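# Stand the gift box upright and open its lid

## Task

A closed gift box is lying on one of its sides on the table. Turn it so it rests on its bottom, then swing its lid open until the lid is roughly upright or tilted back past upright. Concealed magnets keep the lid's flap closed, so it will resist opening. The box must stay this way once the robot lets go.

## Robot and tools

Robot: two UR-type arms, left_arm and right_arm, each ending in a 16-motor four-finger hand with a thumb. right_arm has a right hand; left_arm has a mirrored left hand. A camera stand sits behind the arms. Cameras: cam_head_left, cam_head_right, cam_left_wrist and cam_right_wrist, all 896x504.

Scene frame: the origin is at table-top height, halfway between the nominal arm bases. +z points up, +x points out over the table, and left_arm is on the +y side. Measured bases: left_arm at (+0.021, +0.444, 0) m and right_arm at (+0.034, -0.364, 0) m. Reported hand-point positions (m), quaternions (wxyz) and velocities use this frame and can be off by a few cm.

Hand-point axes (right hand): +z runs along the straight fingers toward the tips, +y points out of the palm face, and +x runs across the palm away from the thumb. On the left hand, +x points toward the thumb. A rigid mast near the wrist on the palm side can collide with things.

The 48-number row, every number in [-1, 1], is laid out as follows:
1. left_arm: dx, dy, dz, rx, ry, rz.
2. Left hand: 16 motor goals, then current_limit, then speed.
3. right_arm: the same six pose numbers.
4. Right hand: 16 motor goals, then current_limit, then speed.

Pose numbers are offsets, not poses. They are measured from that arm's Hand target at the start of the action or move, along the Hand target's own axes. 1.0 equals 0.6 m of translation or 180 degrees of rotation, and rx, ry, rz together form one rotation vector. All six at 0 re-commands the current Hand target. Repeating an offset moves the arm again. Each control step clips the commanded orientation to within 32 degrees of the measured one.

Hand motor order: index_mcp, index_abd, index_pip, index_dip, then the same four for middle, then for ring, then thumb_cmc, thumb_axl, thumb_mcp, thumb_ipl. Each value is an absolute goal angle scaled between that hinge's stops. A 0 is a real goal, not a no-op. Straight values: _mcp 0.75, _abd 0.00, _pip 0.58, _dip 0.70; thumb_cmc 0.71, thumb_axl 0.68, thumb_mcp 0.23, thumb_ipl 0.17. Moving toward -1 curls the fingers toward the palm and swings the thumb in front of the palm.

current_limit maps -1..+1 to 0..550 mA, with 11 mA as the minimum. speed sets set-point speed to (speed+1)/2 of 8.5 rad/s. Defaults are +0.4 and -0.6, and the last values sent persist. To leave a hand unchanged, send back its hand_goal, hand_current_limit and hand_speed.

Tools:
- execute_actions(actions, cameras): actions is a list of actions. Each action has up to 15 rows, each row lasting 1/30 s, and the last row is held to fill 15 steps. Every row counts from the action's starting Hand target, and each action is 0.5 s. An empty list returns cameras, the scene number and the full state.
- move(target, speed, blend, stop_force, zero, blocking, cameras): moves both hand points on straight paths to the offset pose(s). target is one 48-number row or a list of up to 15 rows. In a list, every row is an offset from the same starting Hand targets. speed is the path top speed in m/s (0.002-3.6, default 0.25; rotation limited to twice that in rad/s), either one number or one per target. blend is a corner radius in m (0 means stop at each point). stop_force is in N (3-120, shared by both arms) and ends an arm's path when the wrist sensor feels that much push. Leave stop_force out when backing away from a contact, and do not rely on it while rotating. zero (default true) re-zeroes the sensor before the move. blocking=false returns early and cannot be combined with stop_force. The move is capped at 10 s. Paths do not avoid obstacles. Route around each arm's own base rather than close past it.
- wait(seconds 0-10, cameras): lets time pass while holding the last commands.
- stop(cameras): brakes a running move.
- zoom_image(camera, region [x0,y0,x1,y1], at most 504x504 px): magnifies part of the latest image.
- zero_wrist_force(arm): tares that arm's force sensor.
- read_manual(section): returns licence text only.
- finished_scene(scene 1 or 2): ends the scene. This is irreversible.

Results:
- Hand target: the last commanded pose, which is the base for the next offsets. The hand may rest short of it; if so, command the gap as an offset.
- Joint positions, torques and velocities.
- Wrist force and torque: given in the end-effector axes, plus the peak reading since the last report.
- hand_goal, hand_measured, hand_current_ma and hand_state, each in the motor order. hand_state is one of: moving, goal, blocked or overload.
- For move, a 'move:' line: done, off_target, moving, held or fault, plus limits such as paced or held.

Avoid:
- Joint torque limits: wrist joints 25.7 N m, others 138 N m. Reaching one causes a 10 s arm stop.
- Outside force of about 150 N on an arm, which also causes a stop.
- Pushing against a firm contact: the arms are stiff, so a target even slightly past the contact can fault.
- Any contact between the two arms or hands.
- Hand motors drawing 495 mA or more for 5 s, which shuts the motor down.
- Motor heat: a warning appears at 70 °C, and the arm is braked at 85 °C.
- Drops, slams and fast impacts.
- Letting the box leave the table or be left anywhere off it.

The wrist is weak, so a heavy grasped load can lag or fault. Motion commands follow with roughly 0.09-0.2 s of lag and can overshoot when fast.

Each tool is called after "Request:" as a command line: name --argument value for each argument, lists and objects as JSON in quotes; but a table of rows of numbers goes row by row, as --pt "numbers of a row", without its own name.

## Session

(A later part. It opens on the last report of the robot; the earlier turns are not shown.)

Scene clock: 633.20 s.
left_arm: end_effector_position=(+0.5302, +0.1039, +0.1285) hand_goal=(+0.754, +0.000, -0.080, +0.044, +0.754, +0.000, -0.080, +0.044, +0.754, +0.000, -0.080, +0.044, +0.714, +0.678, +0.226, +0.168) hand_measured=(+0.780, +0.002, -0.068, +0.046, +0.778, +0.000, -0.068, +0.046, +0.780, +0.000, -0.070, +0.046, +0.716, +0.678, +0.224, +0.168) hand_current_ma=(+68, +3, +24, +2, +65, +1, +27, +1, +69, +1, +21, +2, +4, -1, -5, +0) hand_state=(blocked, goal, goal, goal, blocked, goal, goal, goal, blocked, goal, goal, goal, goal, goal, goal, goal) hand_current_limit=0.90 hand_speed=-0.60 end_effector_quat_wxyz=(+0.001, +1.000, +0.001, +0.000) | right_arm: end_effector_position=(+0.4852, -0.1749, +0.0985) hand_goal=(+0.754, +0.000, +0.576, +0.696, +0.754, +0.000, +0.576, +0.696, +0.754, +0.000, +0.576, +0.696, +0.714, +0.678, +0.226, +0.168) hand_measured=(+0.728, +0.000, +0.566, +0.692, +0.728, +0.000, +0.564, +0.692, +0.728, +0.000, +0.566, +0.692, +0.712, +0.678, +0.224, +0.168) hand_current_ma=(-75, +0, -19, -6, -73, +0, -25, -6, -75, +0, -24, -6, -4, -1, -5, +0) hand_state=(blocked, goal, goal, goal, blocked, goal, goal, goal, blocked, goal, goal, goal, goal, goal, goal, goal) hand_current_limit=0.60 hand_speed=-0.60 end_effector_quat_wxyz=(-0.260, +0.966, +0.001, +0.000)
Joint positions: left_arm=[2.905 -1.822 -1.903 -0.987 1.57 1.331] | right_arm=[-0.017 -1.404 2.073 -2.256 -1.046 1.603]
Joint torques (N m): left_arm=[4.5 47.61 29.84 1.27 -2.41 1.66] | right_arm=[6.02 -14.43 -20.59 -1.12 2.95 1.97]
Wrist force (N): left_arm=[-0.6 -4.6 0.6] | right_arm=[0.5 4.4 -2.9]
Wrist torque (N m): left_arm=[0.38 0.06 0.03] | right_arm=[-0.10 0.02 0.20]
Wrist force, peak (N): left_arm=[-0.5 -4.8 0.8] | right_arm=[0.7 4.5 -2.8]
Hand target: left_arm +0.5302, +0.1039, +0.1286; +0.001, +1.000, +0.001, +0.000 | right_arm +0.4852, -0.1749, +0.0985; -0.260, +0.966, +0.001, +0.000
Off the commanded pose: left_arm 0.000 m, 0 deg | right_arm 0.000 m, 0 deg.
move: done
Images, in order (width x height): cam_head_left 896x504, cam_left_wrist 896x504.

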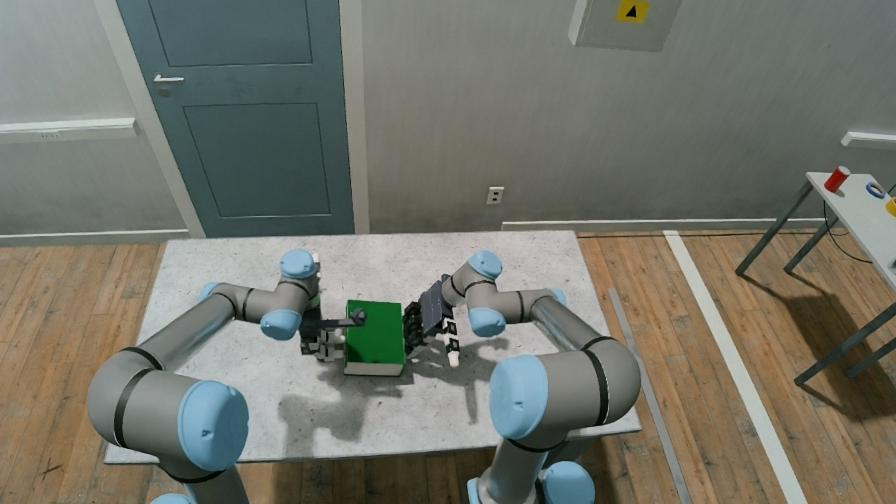

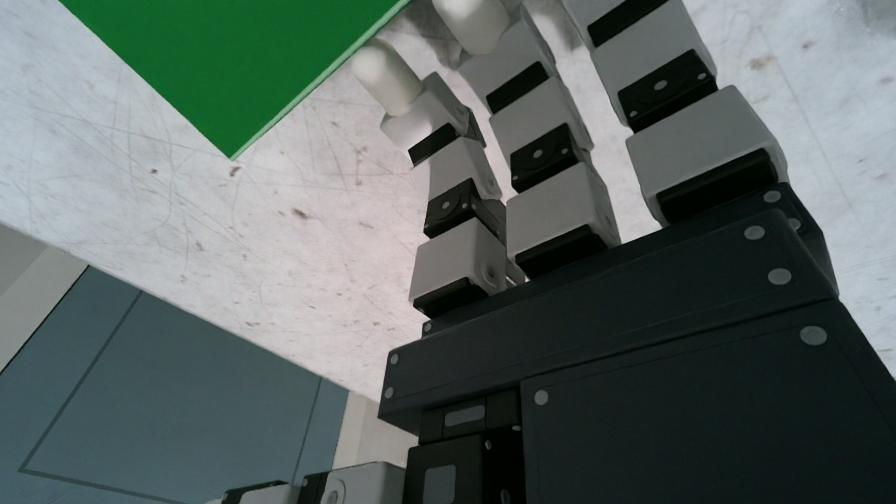

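Request:
move --pt "0 0.01 0 0 0 0 0.754 0 -0.081 0.044 0.754 0 -0.081 0.044 0.754 0 -0.081 0.044 0.714 0.678 0.226 0.168 0.9 -0.6 0 0 0 0 0 0 0.754 0 0.576 0.696 0.754 0 0.576 0.696 0.754 0 0.576 0.696 0.714 0.678 0.226 0.168 0.9 -0.6" --pt "0 0.015 -0.11 0 0 0 0.754 0 -0.081 0.044 0.754 0 -0.081 0.044 0.754 0 -0.081 0.044 0.714 0.678 0.226 0.168 0.9 -0.6 0 0 0 0 0 0 0.754 0 0.576 0.696 0.754 0 0.576 0.696 0.754 0 0.576 0.696 0.714 0.678 0.226 0.168 0.9 -0.6" --speed 0.02 --cameras '["cam_head_left","cam_left_wrist"]'

Request:
zoom_image --camera "cam_head_left" --region '[320, 280, 420, 385]'

Request:
zoom_image --camera "cam_left_wrist" --region '[180, 0, 520, 200]'

Scene clock: 655.97 s.
left_arm: end_effector_position=(+0.5302, +0.0950, +0.1945) hand_goal=(+0.754, +0.000, -0.080, +0.044, +0.754, +0.000, -0.080, +0.044, +0.754, +0.000, -0.080, +0.044, +0.714, +0.678, +0.226, +0.168) hand_measured=(+0.776, +0.002, -0.064, +0.048, +0.776, +0.000, -0.062, +0.046, +0.776, +0.000, -0.066, +0.048, +0.716, +0.678, +0.224, +0.168) hand_current_ma=(+58, +3, +33, +7, +55, +1, +40, +4, +56, +1, +31, +8, +4, -1, -5, +0) hand_state=(blocked, goal, goal, goal, blocked, goal, goal, goal, blocked, goal, goal, goal, goal, goal, goal, goal) hand_current_limit=0.90 hand_speed=-0.60 end_effector_quat_wxyz=(+0.001, +1.000, +0.001, +0.000) | right_arm: end_effector_position=(+0.4852, -0.1749, +0.0985) hand_goal=(+0.754, +0.000, +0.576, +0.696, +0.754, +0.000, +0.576, +0.696, +0.754, +0.000, +0.576, +0.696, +0.714, +0.678, +0.226, +0.168) hand_measured=(+0.718, +0.000, +0.562, +0.692, +0.720, +0.000, +0.558, +0.692, +0.718, +0.000, +0.560, +0.692, +0.712, +0.678, +0.224, +0.168) hand_current_ma=(-112, +0, -32, -6, -108, +0, -42, -6, -112, +0, -39, -6, -4, -1, -5, +0) hand_state=(blocked, goal, goal, goal, blocked, goal, goal, goal, blocked, goal, goal, goal, goal, goal, goal, goal) hand_current_limit=0.90 hand_speed=-0.60 end_effector_quat_wxyz=(-0.260, +0.966, +0.001, +0.000)
Joint positions: left_arm=[2.888 -1.755 -1.797 -1.16 1.57 1.315] | right_arm=[-0.017 -1.404 2.073 -2.256 -1.046 1.603]
Joint torques (N m): left_arm=[-6.7 45.52 30.28 0.91 0.84 -1.2] | right_arm=[5.39 -15.1 -24.98 -1.17 3.02 1.95]
Wrist force (N): left_arm=[-1.0 -1.1 -0.1] | right_arm=[0.6 1.8 -0.7]
Wrist torque (N m): left_arm=[0.19 0.11 -0.09] | right_arm=[-0.12 -0.05 0.16]
Wrist force, peak (N): left_arm=[-0.4 -12.6 0.1] | right_arm=[0.2 8.4 -10.4]
Hand target: left_arm +0.5302, +0.0950, +0.1946; +0.001, +1.000, +0.001, +0.000 | right_arm +0.4852, -0.1749, +0.0985; -0.260, +0.966, +0.001, +0.000
Off the commanded pose: left_arm 0.000 m, 0 deg | right_arm 0.000 m, 0 deg.
move: done
Images, in order (width x height): cam_head_left 896x504, cam_left_wrist 896x504.

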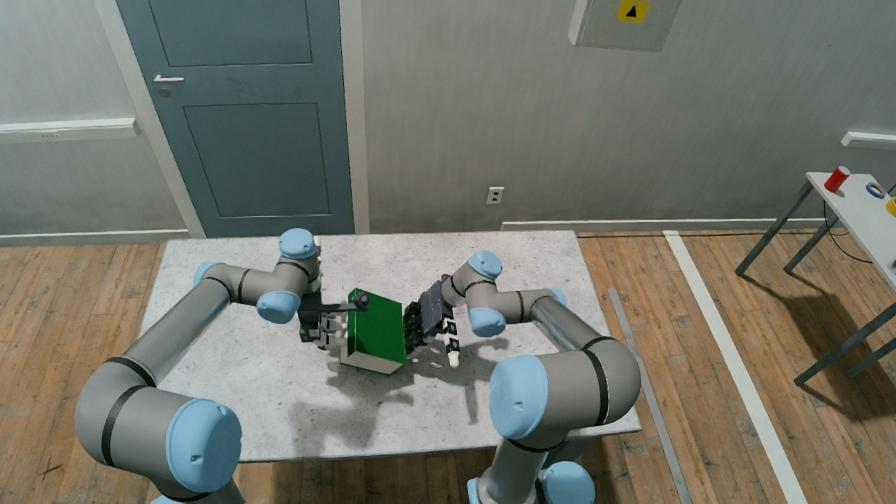

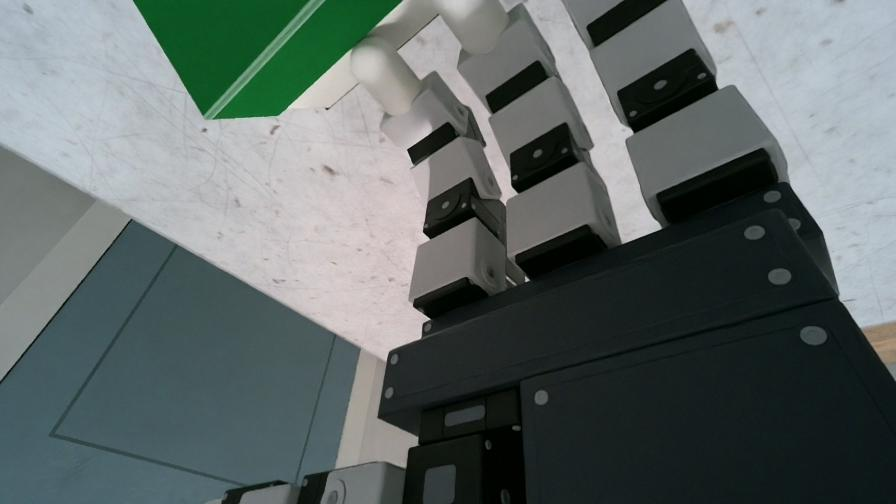

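Scaled by 4.800 from the camera's 896x504 image, which has a finer 1280x720 frame.

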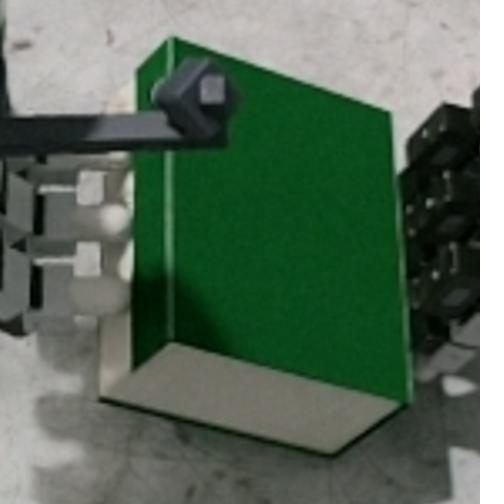

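Scaled by 1.482 from the camera's 896x504 image, which has a finer 1280x720 frame.

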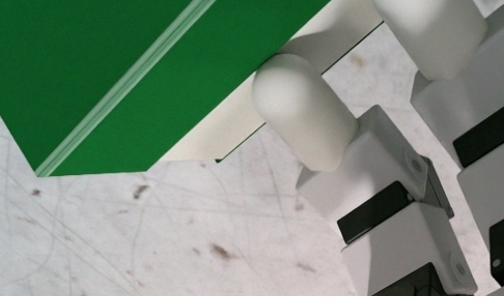

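Request:
move --target '[0,0.045,-0.083,0,0,0,0.754,0,-0.081,0.044,0.754,0,-0.081,0.044,0.754,0,-0.081,0.044,0.714,0.678,0.226,0.168,0.9,-0.6,0,0,0,0,0,0,0.754,0,0.576,0.696,0.754,0,0.576,0.696,0.754,0,0.576,0.696,0.714,0.678,0.226,0.168,0.9,-0.6]' --speed 0.02 --cameras '["cam_head_left","cam_left_wrist"]'

Request:
zoom_image --camera "cam_head_left" --region '[320, 280, 420, 385]'

Request:
zoom_image --camera "cam_left_wrist" --region '[180, 0, 520, 200]'

Scene clock: 670.00 s.
left_arm: end_effector_position=(+0.5302, +0.0681, +0.2444) hand_goal=(+0.754, +0.000, -0.080, +0.044, +0.754, +0.000, -0.080, +0.044, +0.754, +0.000, -0.080, +0.044, +0.714, +0.678, +0.226, +0.168) hand_measured=(+0.758, +0.002, -0.074, +0.044, +0.758, +0.000, -0.074, +0.042, +0.758, +0.000, -0.074, +0.044, +0.716, +0.678, +0.224, +0.168) hand_current_ma=(+6, +3, +9, +0, +6, +1, +12, -2, +7, +1, +9, +0, +4, -1, -5, +0) hand_state=(goal, goal, goal, goal, goal, goal, goal, goal, goal, goal, goal, goal, goal, goal, goal, goal) hand_current_limit=0.90 hand_speed=-0.60 end_effector_quat_wxyz=(+0.001, +1.000, +0.001, +0.000) | right_arm: end_effector_position=(+0.4852, -0.1749, +0.0985) hand_goal=(+0.754, +0.000, +0.576, +0.696, +0.754, +0.000, +0.576, +0.696, +0.754, +0.000, +0.576, +0.696, +0.714, +0.678, +0.226, +0.168) hand_measured=(+0.738, +0.000, +0.570, +0.692, +0.740, +0.000, +0.570, +0.692, +0.740, +0.000, +0.570, +0.692, +0.712, +0.678, +0.224, +0.168) hand_current_ma=(-40, +0, -10, -6, -36, +0, -11, -6, -36, +0, -10, -6, -4, -1, -5, +0) hand_state=(goal, goal, goal, goal, goal, goal, goal, goal, goal, goal, goal, goal, goal, goal, goal, goal) hand_current_limit=0.90 hand_speed=-0.60 end_effector_quat_wxyz=(-0.260, +0.966, +0.001, +0.000)
Joint positions: left_arm=[2.841 -1.745 -1.673 -1.294 1.57 1.268] | right_arm=[-0.017 -1.404 2.073 -2.256 -1.046 1.603]
Joint torques (N m): left_arm=[-7.19 39.36 31.61 1.05 1.18 -1.08] | right_arm=[4.76 -15.86 -28.38 -1.37 3.06 1.89]
Wrist force (N): left_arm=[-0.9 0.3 -0.3] | right_arm=[0.7 -0.3 -1.1]
Wrist torque (N m): left_arm=[0.10 0.07 -0.08] | right_arm=[0.01 -0.02 0.10]
Wrist force, peak (N): left_arm=[-1.0 -7.2 -2.8] | right_arm=[0.5 8.3 -0.9]
Hand target: left_arm +0.5302, +0.0680, +0.2445; +0.001, +1.000, +0.001, +0.000 | right_arm +0.4852, -0.1749, +0.0985; -0.260, +0.966, +0.001, +0.000
Off the commanded pose: left_arm 0.000 m, 0 deg | right_arm 0.000 m, 0 deg.
move: done
Images, in order (width x height): cam_head_left 896x504, cam_left_wrist 896x504.

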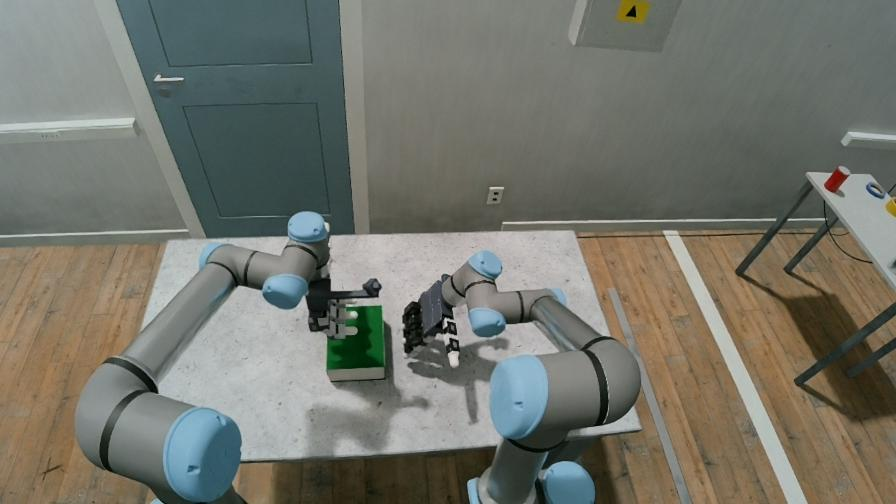

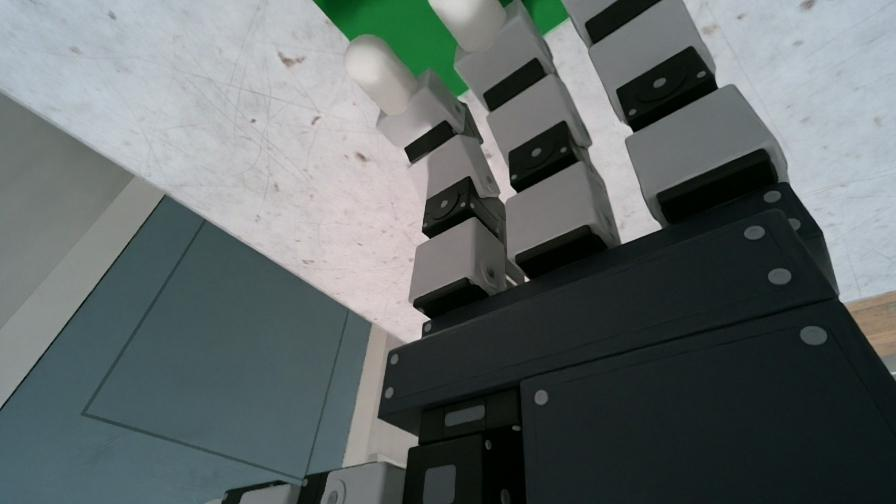

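Scaled by 4.800 from the camera's 896x504 image, which has a finer 1280x720 frame.

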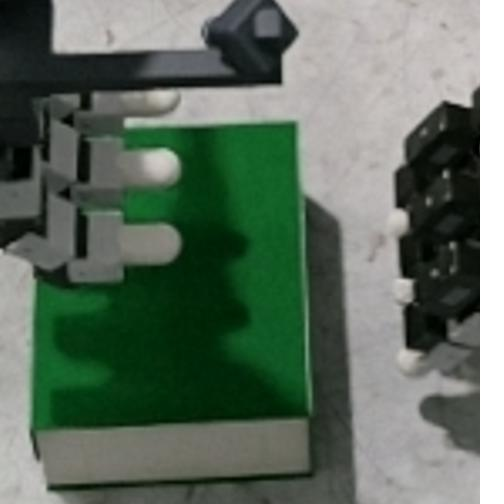

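Scaled by 1.482 from the camera's 896x504 image, which has a finer 1280x720 frame.

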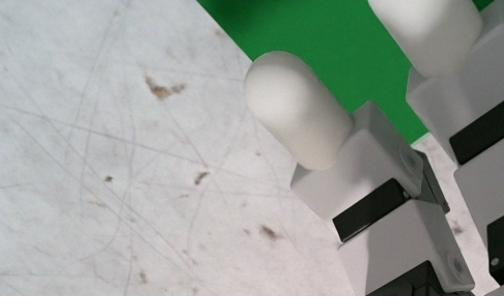

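Request:
move --pt "0 -0.02 -0.06 0 0 0 0.754 0 -0.081 0.044 0.754 0 -0.081 0.044 0.754 0 -0.081 0.044 0.714 0.678 0.226 0.168 0.9 -0.6 0 0 0 0 0 0 0.754 0 0.576 0.696 0.754 0 0.576 0.696 0.754 0 0.576 0.696 0.714 0.678 0.226 0.168 0.9 -0.6" --pt "0 -0.303 0 0 0 0 0.754 0 -0.081 0.044 0.754 0 -0.081 0.044 0.754 0 -0.081 0.044 0.714 0.678 0.226 0.168 0.9 -0.6 0 -0.074 -0.028 -0.083 0 0 0.754 0 0.576 0.696 0.754 0 0.576 0.696 0.754 0 0.576 0.696 0.714 0.678 0.226 0.168 0.9 -0.6" --pt "0 -0.303 0.253 0 0 0 0.754 0 -0.081 0.044 0.754 0 -0.081 0.044 0.754 0 -0.081 0.044 0.714 0.678 0.226 0.168 0.9 -0.6 0 -0.074 -0.028 -0.083 0 0 0.754 0 0.576 0.696 0.754 0 0.576 0.696 0.754 0 0.576 0.696 0.714 0.678 0.226 0.168 0.9 -0.6" --speed 0.1 --blend '[0.02,0.02,0]' --cameras '["cam_head_left","cam_left_wrist","cam_right_wrist"]'

Request:
zoom_image --camera "cam_head_left" --region '[280, 270, 460, 400]'

Scene clock: 715.97 s.
left_arm: end_effector_position=(+0.5300, +0.2497, +0.0926) hand_goal=(+0.754, +0.000, -0.080, +0.044, +0.754, +0.000, -0.080, +0.044, +0.754, +0.000, -0.080, +0.044, +0.714, +0.678, +0.226, +0.168) hand_measured=(+0.758, +0.002, -0.074, +0.044, +0.758, +0.000, -0.074, +0.042, +0.758, +0.000, -0.074, +0.044, +0.716, +0.678, +0.224, +0.168) hand_current_ma=(+5, +3, +9, +0, +5, +1, +11, -2, +6, +1, +9, +0, +4, -1, -5, +0) hand_state=(goal, goal, goal, goal, goal, goal, goal, goal, goal, goal, goal, goal, goal, goal, goal, goal) hand_current_limit=0.90 hand_speed=-0.60 end_effector_quat_wxyz=(+0.001, +1.000, +0.001, +0.000) | right_arm: end_effector_position=(+0.4852, -0.1449, +0.1353) hand_goal=(+0.754, +0.000, +0.576, +0.696, +0.754, +0.000, +0.576, +0.696, +0.754, +0.000, +0.576, +0.696, +0.714, +0.678, +0.226, +0.168) hand_measured=(+0.744, +0.000, +0.572, +0.692, +0.744, +0.000, +0.572, +0.692, +0.744, +0.000, +0.572, +0.692, +0.712, +0.678, +0.224, +0.168) hand_current_ma=(-26, +0, -7, -5, -23, +0, -8, -5, -23, +0, -8, -6, -4, -1, -5, +0) hand_state=(goal, goal, goal, goal, goal, goal, goal, goal, goal, goal, goal, goal, goal, goal, goal, goal) hand_current_limit=0.90 hand_speed=-0.60 end_effector_quat_wxyz=(-0.132, +0.991, +0.001, +0.000)
Joint positions: left_arm=[3.192 -1.77 -2.086 -0.856 1.57 1.619] | right_arm=[0.17 -1.378 1.932 -2.182 -1.313 1.794]
Joint torques (N m): left_arm=[-6.19 16.45 6.32 4.9 -1.78 -1.08] | right_arm=[7.12 -15.84 -32.97 -0.74 -2.41 2.14]
Wrist force (N): left_arm=[-0.8 0.3 -0.8] | right_arm=[0.7 -0.3 -0.6]
Wrist torque (N m): left_arm=[0.12 0.05 -0.18] | right_arm=[-0.04 -0.04 0.01]
Wrist force, peak (N): left_arm=[-1.5 0.6 -0.6] | right_arm=[0.8 -0.2 -1.2]
Hand target: left_arm +0.5300, +0.2496, +0.0924; +0.001, +1.000, +0.001, +0.000 | right_arm +0.4852, -0.1449, +0.1353; -0.132, +0.991, +0.001, +0.000
Off the commanded pose: left_arm 0.000 m, 0 deg | right_arm 0.000 m, 0 deg.
move: done; blend cut to 0.019 m at target 1
Images, in order (width x height): cam_head_left 896x504, cam_left_wrist 896x504, cam_right_wrist 896x504.

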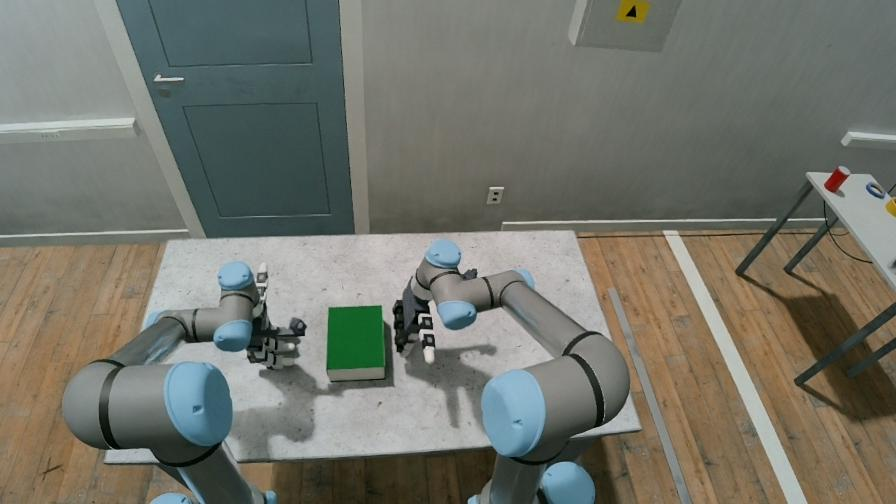

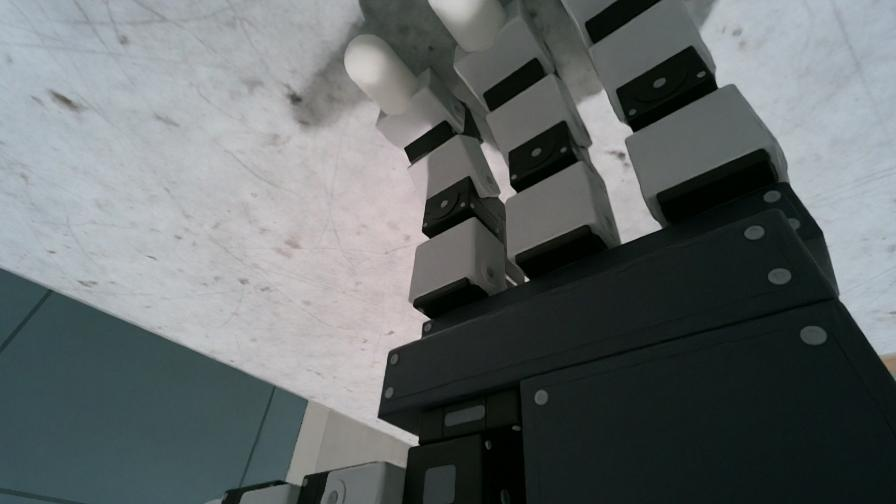

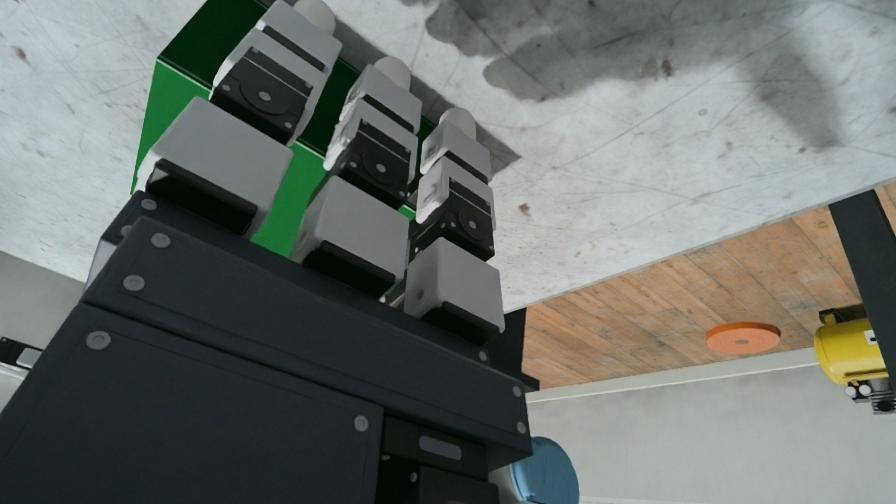

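Scaled by 2.800 from the camera's 896x504 image, which has a finer 1280x720 frame.

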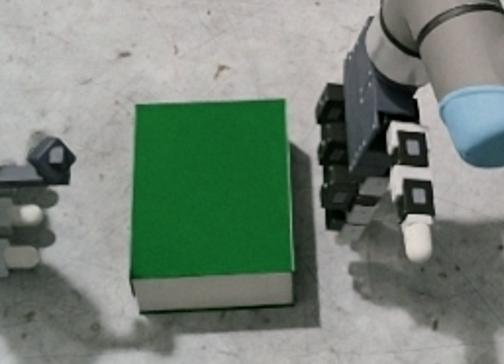

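Request:
move --pt "0 0 0 0 0 0 0.754 0 -0.081 0.044 0.754 0 -0.081 0.044 0.754 0 -0.081 0.044 0.714 0.678 0.226 0.168 0.9 -0.6 0 -0.0483 0.01295 0 0 0 0.754 0 0.576 0.696 0.754 0 0.576 0.696 0.754 0 0.576 0.696 0.714 0.678 0.226 0.168 0.9 -0.6" --stop_force 3 --speed 0.015

Request:
move --pt "0 0.19 0 0 0 0 0.754 0 -0.081 0.044 0.754 0 -0.081 0.044 0.754 0 -0.081 0.044 0.714 0.678 0.226 0.168 0.9 -0.6 0 0 0 0 0 0 0.754 0 0.576 0.696 0.754 0 0.576 0.696 0.754 0 0.576 0.696 0.714 0.678 0.226 0.168 0.9 -0.6" --stop_force 4 --speed 0.015 --cameras '["all"]'

Scene clock: 754.23 s.
left_arm: end_effector_position=(+0.5300, +0.2496, +0.0924) hand_goal=(+0.754, +0.000, -0.080, +0.044, +0.754, +0.000, -0.080, +0.044, +0.754, +0.000, -0.080, +0.044, +0.714, +0.678, +0.226, +0.168) hand_measured=(+0.758, +0.002, -0.074, +0.044, +0.758, +0.000, -0.074, +0.042, +0.758, +0.000, -0.074, +0.044, +0.716, +0.678, +0.224, +0.168) hand_current_ma=(+5, +3, +9, +0, +5, +1, +11, -2, +6, +1, +9, +0, +4, -1, -5, +0) hand_state=(goal, goal, goal, goal, goal, goal, goal, goal, goal, goal, goal, goal, goal, goal, goal, goal) hand_current_limit=0.90 hand_speed=-0.60 end_effector_quat_wxyz=(+0.001, +1.000, +0.001, +0.000) | right_arm: end_effector_position=(+0.4852, -0.1149, +0.1353) hand_goal=(+0.754, +0.000, +0.576, +0.696, +0.754, +0.000, +0.576, +0.696, +0.754, +0.000, +0.576, +0.696, +0.714, +0.678, +0.226, +0.168) hand_measured=(+0.744, +0.000, +0.572, +0.692, +0.744, +0.000, +0.572, +0.692, +0.744, +0.000, +0.572, +0.692, +0.712, +0.678, +0.224, +0.168) hand_current_ma=(-25, +0, -7, -5, -22, +0, -8, -5, -22, +0, -8, -6, -4, -1, -5, +0) hand_state=(goal, goal, goal, goal, goal, goal, goal, goal, goal, goal, goal, goal, goal, goal, goal, goal) hand_current_limit=0.90 hand_speed=-0.60 end_effector_quat_wxyz=(-0.132, +0.991, +0.001, +0.000)
Joint positions: left_arm=[3.192 -1.77 -2.086 -0.856 1.57 1.619] | right_arm=[0.226 -1.345 1.895 -2.192 -1.316 1.851]
Joint torques (N m): left_arm=[-6.23 15.09 5.28 4.86 -1.88 -1.29] | right_arm=[7.62 -17.08 -33.28 -4.23 -2.3 2.19]
Wrist force (N): left_arm=[-0.8 0.4 -0.7] | right_arm=[0.5 -0.1 -0.5]
Wrist torque (N m): left_arm=[0.13 0.05 -0.18] | right_arm=[-0.02 -0.06 0.00]
Wrist force, peak (N): left_arm=[-1.1 0.6 -0.6] | right_arm=[0.8 -0.4 -0.6]
Hand target: left_arm +0.5300, +0.2496, +0.0924; +0.001, +1.000, +0.001, +0.000 | right_arm +0.4852, -0.1149, +0.1353; -0.132, +0.991, +0.001, +0.000
Off the commanded pose: left_arm 0.000 m, 0 deg | right_arm 0.000 m, 0 deg.
move: done

Scene clock: 762.40 s.
left_arm: end_effector_position=(+0.5301, +0.1459, +0.0926) hand_goal=(+0.754, +0.000, -0.080, +0.044, +0.754, +0.000, -0.080, +0.044, +0.754, +0.000, -0.080, +0.044, +0.714, +0.678, +0.226, +0.168) hand_measured=(+0.760, +0.002, -0.078, +0.042, +0.760, +0.000, -0.076, +0.042, +0.760, +0.000, -0.076, +0.042, +0.716, +0.678, +0.224, +0.168) hand_current_ma=(+10, +3, +4, -3, +10, +1, +5, -3, +11, +1, +4, -2, +3, -1, -5, +0) hand_state=(goal, goal, goal, goal, goal, goal, goal, goal, goal, goal, goal, goal, goal, goal, goal, goal) hand_current_limit=0.90 hand_speed=-0.60 end_effector_quat_wxyz=(+0.001, +1.000, +0.001, +0.000) | right_arm: end_effector_position=(+0.4852, -0.1149, +0.1353) hand_goal=(+0.754, +0.000, +0.576, +0.696, +0.754, +0.000, +0.576, +0.696, +0.754, +0.000, +0.576, +0.696, +0.714, +0.678, +0.226, +0.168) hand_measured=(+0.742, +0.000, +0.572, +0.692, +0.742, +0.000, +0.570, +0.692, +0.740, +0.000, +0.570, +0.692, +0.712, +0.678, +0.224, +0.168) hand_current_ma=(-32, +0, -8, -5, -31, +0, -10, -5, -33, +0, -10, -6, -4, -1, -5, +0) hand_state=(goal, goal, goal, goal, goal, goal, goal, goal, goal, goal, goal, goal, goal, goal, goal, goal) hand_current_limit=0.90 hand_speed=-0.60 end_effector_quat_wxyz=(-0.132, +0.991, +0.001, +0.000)
Joint positions: left_arm=[2.983 -1.838 -1.996 -0.878 1.57 1.41] | right_arm=[0.226 -1.345 1.894 -2.192 -1.316 1.851]
Joint torques (N m): left_arm=[7.61 45.4 6.43 4.99 -0.01 1.77] | right_arm=[6.48 -17.31 -30.25 -3.96 2.49 2.09]
Wrist force (N): left_arm=[-1.0 0.2 -0.4] | right_arm=[0.2 0.8 -1.6]
Wrist torque (N m): left_arm=[0.11 0.07 -0.27] | right_arm=[-0.01 0.01 0.00]
Wrist force, peak (N): left_arm=[-1.1 -4.0 -2.3] | right_arm=[0.3 1.6 -2.9]
Hand target: left_arm +0.5301, +0.1459, +0.0926; +0.001, +1.000, +0.001, +0.000 (not the last commanded pose) | right_arm +0.4852, -0.1149, +0.1353; -0.132, +0.991, +0.001, +0.000
Off the commanded pose: left_arm 0.010 m, 0 deg | right_arm 0.000 m, 0 deg.
move: contact (left_arm)

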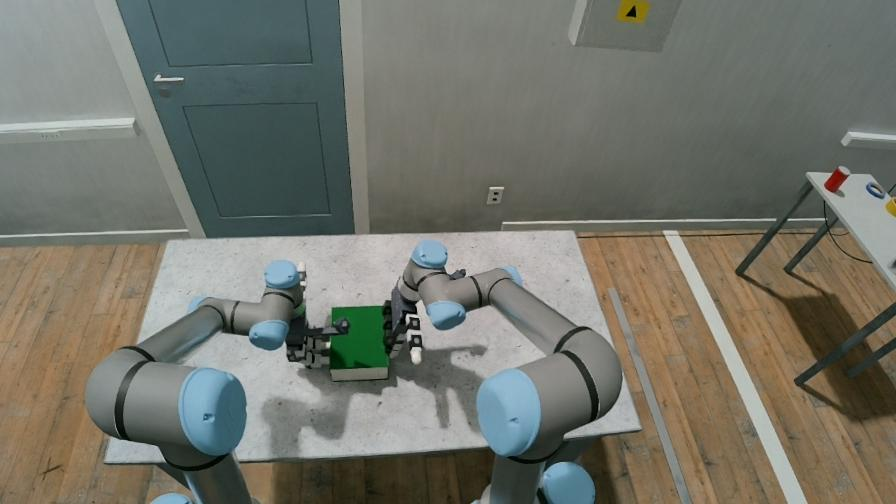

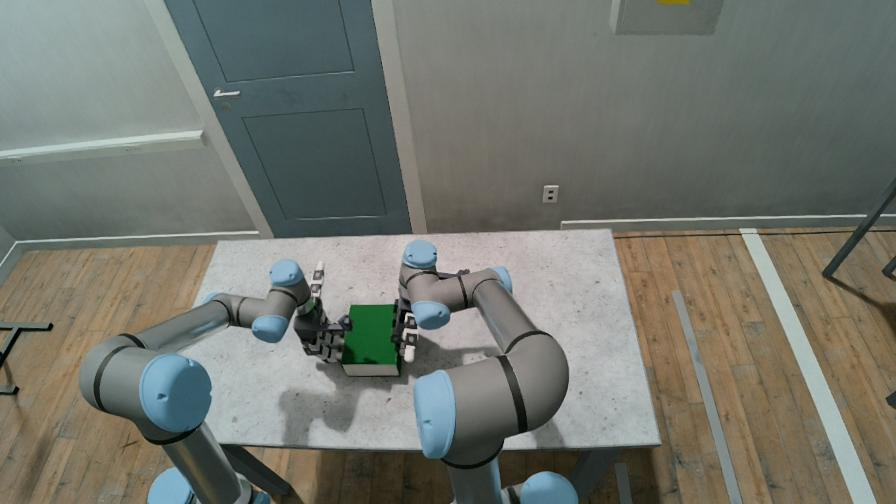

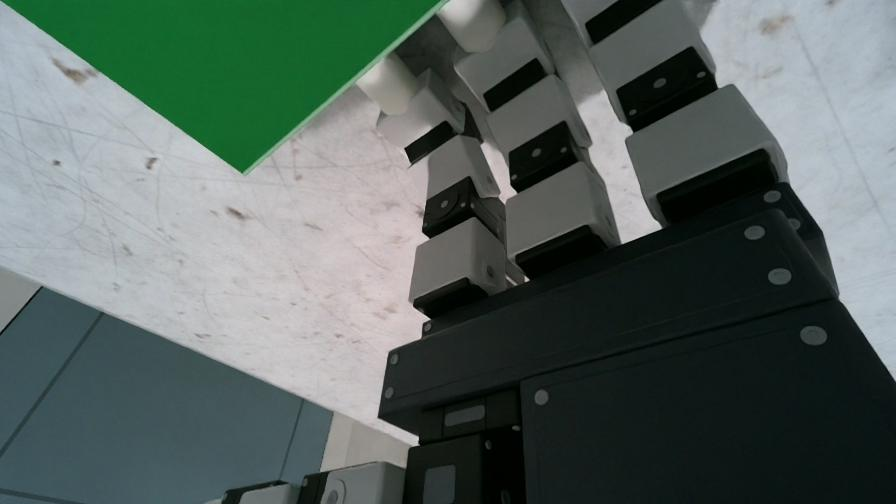

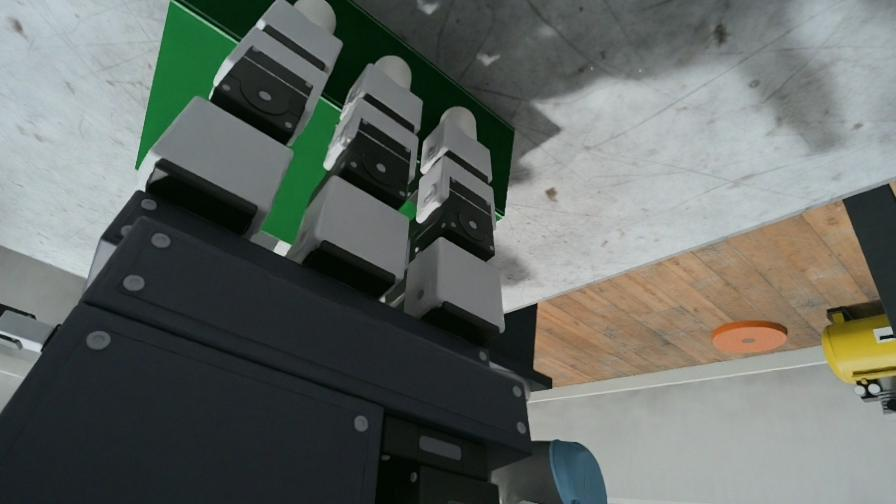

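Request:
move --pt "0 0.015 0 0 0 0 0.754 0 -0.081 0.044 0.754 0 -0.081 0.044 0.754 0 -0.081 0.044 0.714 0.678 0.226 0.168 0.9 -0.6 0 0 0 0 0 0 0.754 0 0.576 0.696 0.754 0 0.576 0.696 0.754 0 0.576 0.696 0.714 0.678 0.226 0.168 0.9 -0.6" --pt "0 0.022 -0.08 0 0 0 0.754 0 -0.081 0.044 0.754 0 -0.081 0.044 0.754 0 -0.081 0.044 0.714 0.678 0.226 0.168 0.9 -0.6 0 0 0 0 0 0 0.754 0 0.576 0.696 0.754 0 0.576 0.696 0.754 0 0.576 0.696 0.714 0.678 0.226 0.168 0.9 -0.6" --pt "0 0.036 -0.12 0 0 0 0.754 0 -0.081 0.044 0.754 0 -0.081 0.044 0.754 0 -0.081 0.044 0.714 0.678 0.226 0.168 0.9 -0.6 0 0 0 0 0 0 0.754 0 0.576 0.696 0.754 0 0.576 0.696 0.754 0 0.576 0.696 0.714 0.678 0.226 0.168 0.9 -0.6" --speed 0.02 --blend 0.003 --cameras '["all"]'

Scene clock: 778.23 s.
left_arm: end_effector_position=(+0.5302, +0.1244, +0.1645) hand_goal=(+0.754, +0.000, -0.080, +0.044, +0.754, +0.000, -0.080, +0.044, +0.754, +0.000, -0.080, +0.044, +0.714, +0.678, +0.226, +0.168) hand_measured=(+0.828, +0.002, -0.048, +0.052, +0.828, +0.000, -0.044, +0.050, +0.830, +0.000, -0.050, +0.054, +0.716, +0.678, +0.224, +0.168) hand_current_ma=(+266, +2, +84, +16, +263, +1, +96, +12, +278, +1, +78, +19, +3, -1, -5, +0) hand_state=(blocked, goal, blocked, goal, blocked, goal, blocked, goal, blocked, goal, blocked, goal, goal, goal, goal, goal) hand_current_limit=0.90 hand_speed=-0.60 end_effector_quat_wxyz=(+0.001, +1.000, +0.001, +0.000) | right_arm: end_effector_position=(+0.4852, -0.1149, +0.1353) hand_goal=(+0.754, +0.000, +0.576, +0.696, +0.754, +0.000, +0.576, +0.696, +0.754, +0.000, +0.576, +0.696, +0.714, +0.678, +0.226, +0.168) hand_measured=(+0.672, +0.000, +0.544, +0.686, +0.674, +0.000, +0.540, +0.684, +0.674, +0.000, +0.540, +0.684, +0.712, +0.678, +0.224, +0.168) hand_current_ma=(-316, +0, -92, -23, -307, +0, -107, -26, -310, +0, -106, -29, -4, -1, -5, +0) hand_state=(blocked, goal, blocked, goal, blocked, goal, blocked, goal, blocked, goal, blocked, goal, goal, goal, goal, goal) hand_current_limit=0.90 hand_speed=-0.60 end_effector_quat_wxyz=(-0.132, +0.991, +0.001, +0.000)
Joint positions: left_arm=[2.943 -1.756 -1.88 -1.076 1.57 1.369] | right_arm=[0.226 -1.345 1.895 -2.192 -1.316 1.851]
Joint torques (N m): left_arm=[-14.1 44.32 30.46 1.35 -4.95 -1.1] | right_arm=[7.05 -18.83 -15.87 -3.17 2.92 2.02]
Wrist force (N): left_arm=[-0.8 -15.6 -0.9] | right_arm=[0.2 15.1 -2.7]
Wrist torque (N m): left_arm=[0.99 0.07 0.24] | right_arm=[-0.87 0.02 0.36]
Wrist force, peak (N): left_arm=[-0.8 -15.6 -0.9] | right_arm=[0.4 14.9 -3.9]
Hand target: left_arm +0.5302, +0.1244, +0.1646; +0.001, +1.000, +0.001, +0.000 | right_arm +0.4852, -0.1149, +0.1353; -0.132, +0.991, +0.001, +0.000
Off the commanded pose: left_arm 0.000 m, 0 deg | right_arm 0.000 m, 0 deg.
move: done

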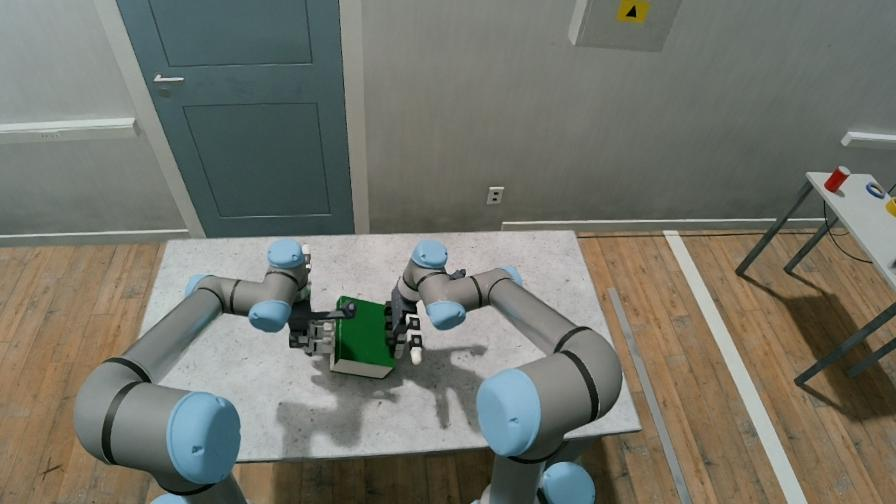

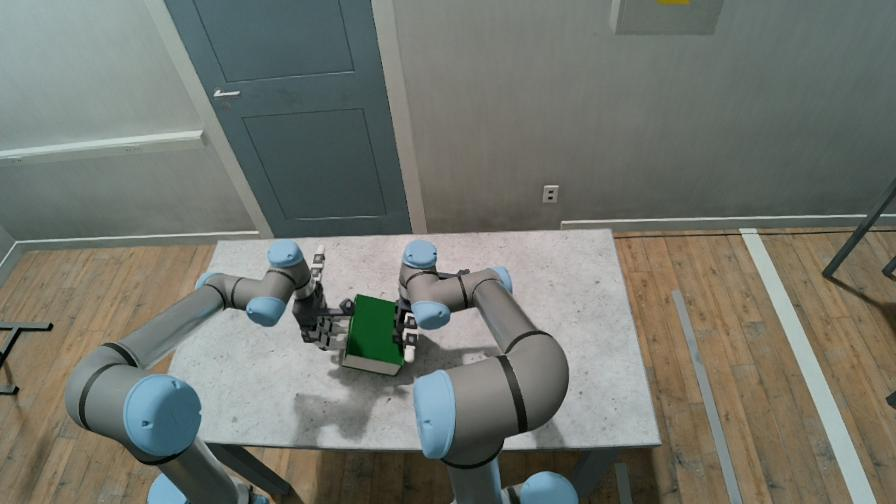

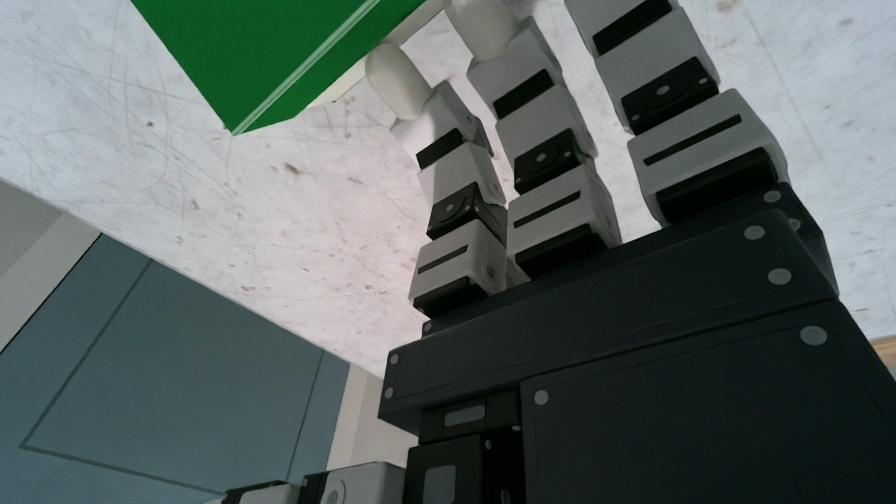

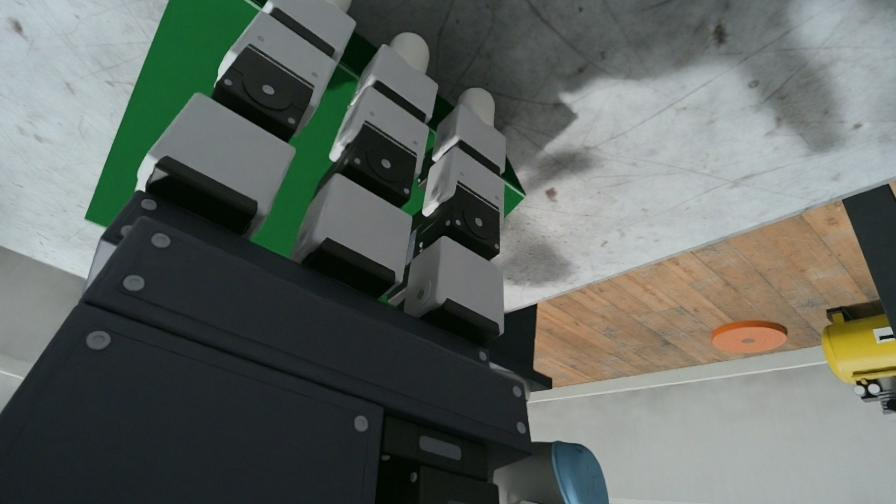

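Request:
move --target '[0,0.008,-0.05,0,0,0,0.754,0,-0.081,0.044,0.754,0,-0.081,0.044,0.754,0,-0.081,0.044,0.714,0.678,0.226,0.168,0.9,-0.6,0,0,0,0,0,0,0.754,0,0.576,0.696,0.754,0,0.576,0.696,0.754,0,0.576,0.696,0.714,0.678,0.226,0.168,0.9,-0.6]' --speed 0.02 --cameras '["all"]'

Request:
zoom_image --camera "cam_head_right" --region '[260, 240, 460, 400]'

Scene clock: 786.13 s.
left_arm: end_effector_position=(+0.5302, +0.1196, +0.1945) hand_goal=(+0.754, +0.000, -0.080, +0.044, +0.754, +0.000, -0.080, +0.044, +0.754, +0.000, -0.080, +0.044, +0.714, +0.678, +0.226, +0.168) hand_measured=(+0.816, +0.002, -0.054, +0.050, +0.816, +0.000, -0.052, +0.048, +0.818, +0.000, -0.056, +0.050, +0.716, +0.678, +0.224, +0.168) hand_current_ma=(+213, +2, +63, +10, +211, +1, +71, +6, +221, +1, +58, +13, +3, -1, -5, +0) hand_state=(blocked, goal, blocked, goal, blocked, goal, blocked, goal, blocked, goal, blocked, goal, goal, goal, goal, goal) hand_current_limit=0.90 hand_speed=-0.60 end_effector_quat_wxyz=(+0.001, +1.000, +0.001, +0.000) | right_arm: end_effector_position=(+0.4852, -0.1149, +0.1353) hand_goal=(+0.754, +0.000, +0.576, +0.696, +0.754, +0.000, +0.576, +0.696, +0.754, +0.000, +0.576, +0.696, +0.714, +0.678, +0.226, +0.168) hand_measured=(+0.672, +0.000, +0.542, +0.684, +0.674, +0.000, +0.538, +0.684, +0.672, +0.000, +0.538, +0.684, +0.712, +0.678, +0.224, +0.168) hand_current_ma=(-318, +0, -95, -25, -310, +0, -111, -26, -313, +0, -109, -29, -4, -1, -5, +0) hand_state=(blocked, goal, blocked, goal, blocked, goal, blocked, goal, blocked, goal, blocked, goal, goal, goal, goal, goal) hand_current_limit=0.90 hand_speed=-0.60 end_effector_quat_wxyz=(-0.132, +0.991, +0.001, +0.000)
Joint positions: left_arm=[2.934 -1.729 -1.828 -1.155 1.569 1.36] | right_arm=[0.226 -1.345 1.895 -2.192 -1.316 1.851]
Joint torques (N m): left_arm=[-7.96 43.78 28.68 0.63 -1.89 -1.35] | right_arm=[7.05 -23.57 -34.75 -2.81 3.01 1.98]
Wrist force (N): left_arm=[-1.0 -6.4 -1.5] | right_arm=[0.4 7.1 0.4]
Wrist torque (N m): left_arm=[0.50 0.09 0.00] | right_arm=[-0.58 -0.04 0.17]
Wrist force, peak (N): left_arm=[-0.8 -15.7 -1.1] | right_arm=[0.3 15.3 -2.5]
Hand target: left_arm +0.5302, +0.1196, +0.1946; +0.001, +1.000, +0.001, +0.000 | right_arm +0.4852, -0.1149, +0.1353; -0.132, +0.991, +0.001, +0.000
Off the commanded pose: left_arm 0.000 m, 0 deg | right_arm 0.000 m, 0 deg.
move: done

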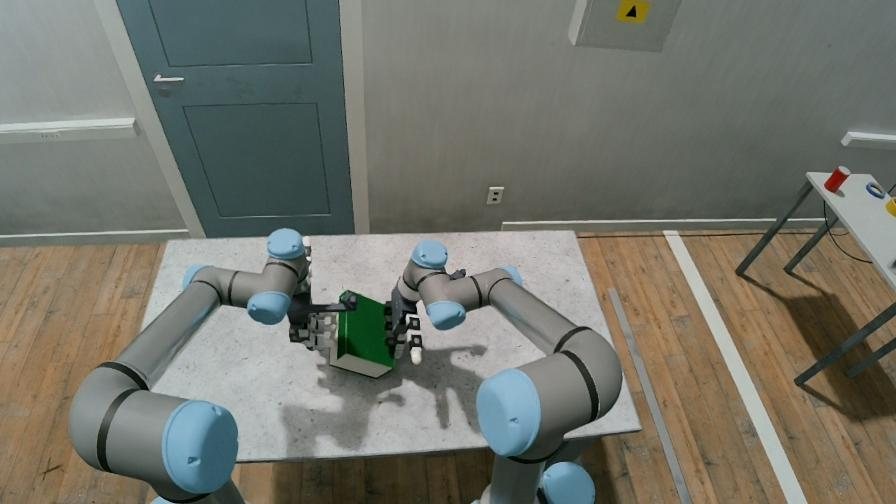

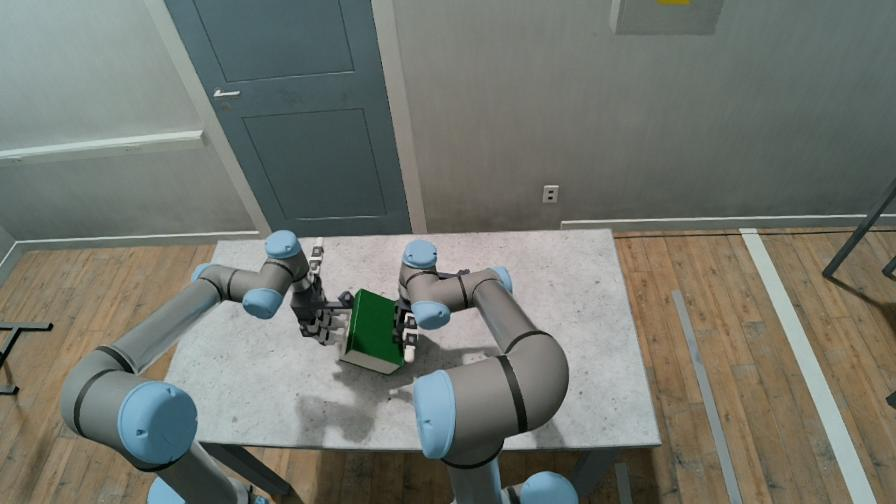

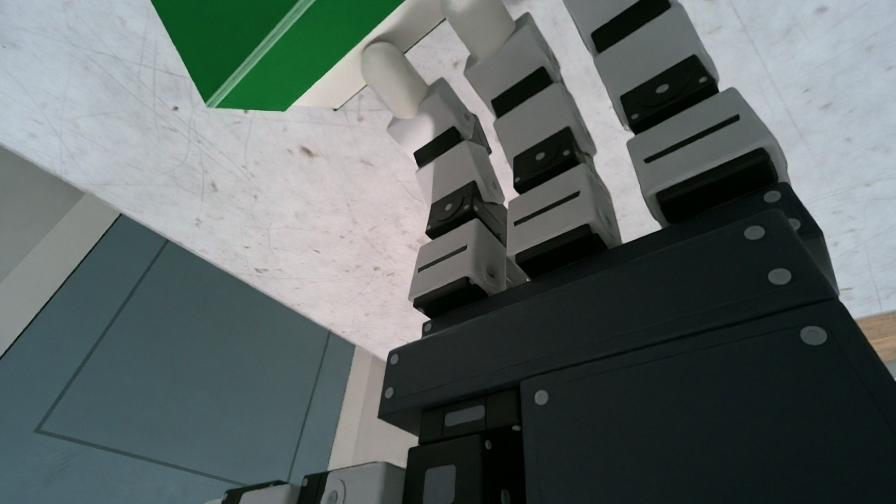

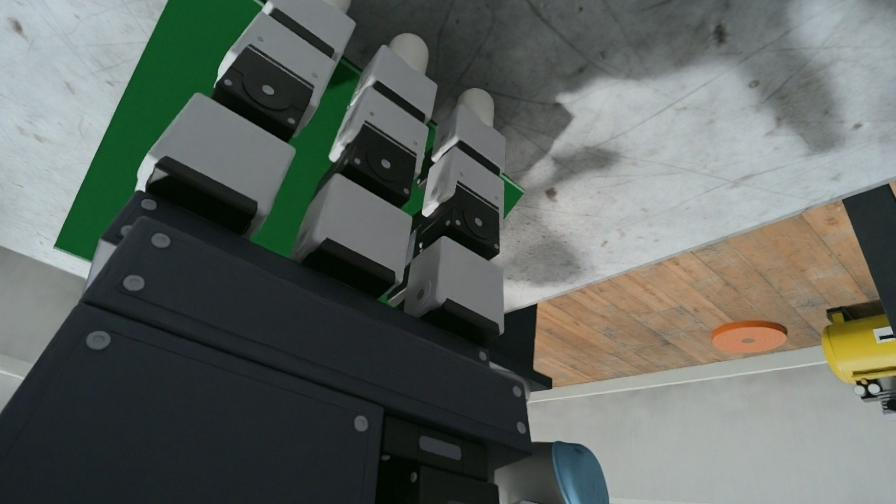

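Scaled by 2.520 from the camera's 896x504 image, which has a finer 1280x720 frame.

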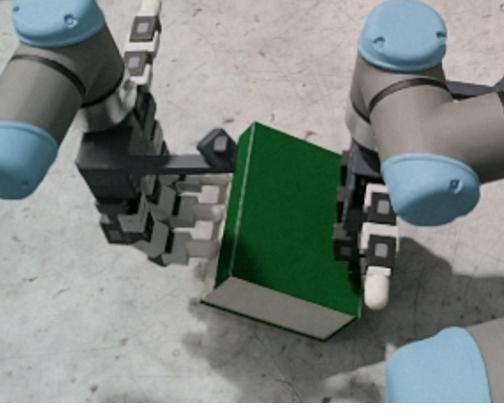

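Request:
zoom_image --camera "cam_left_wrist" --region '[140, 0, 540, 200]'

Request:
zoom_image --camera "cam_head_left" --region '[280, 270, 440, 390]'

Scaled by 1.260 from the camera's 896x504 image, which has a finer 1280x720 frame.

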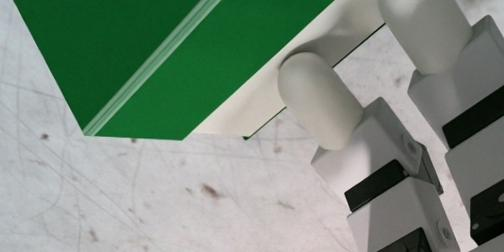

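Scaled by 3.150 from the camera's 896x504 image, which has a finer 1280x720 frame.

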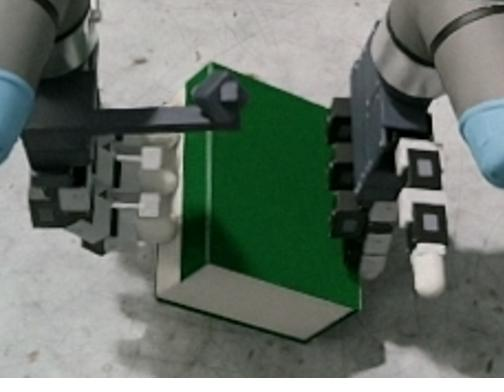

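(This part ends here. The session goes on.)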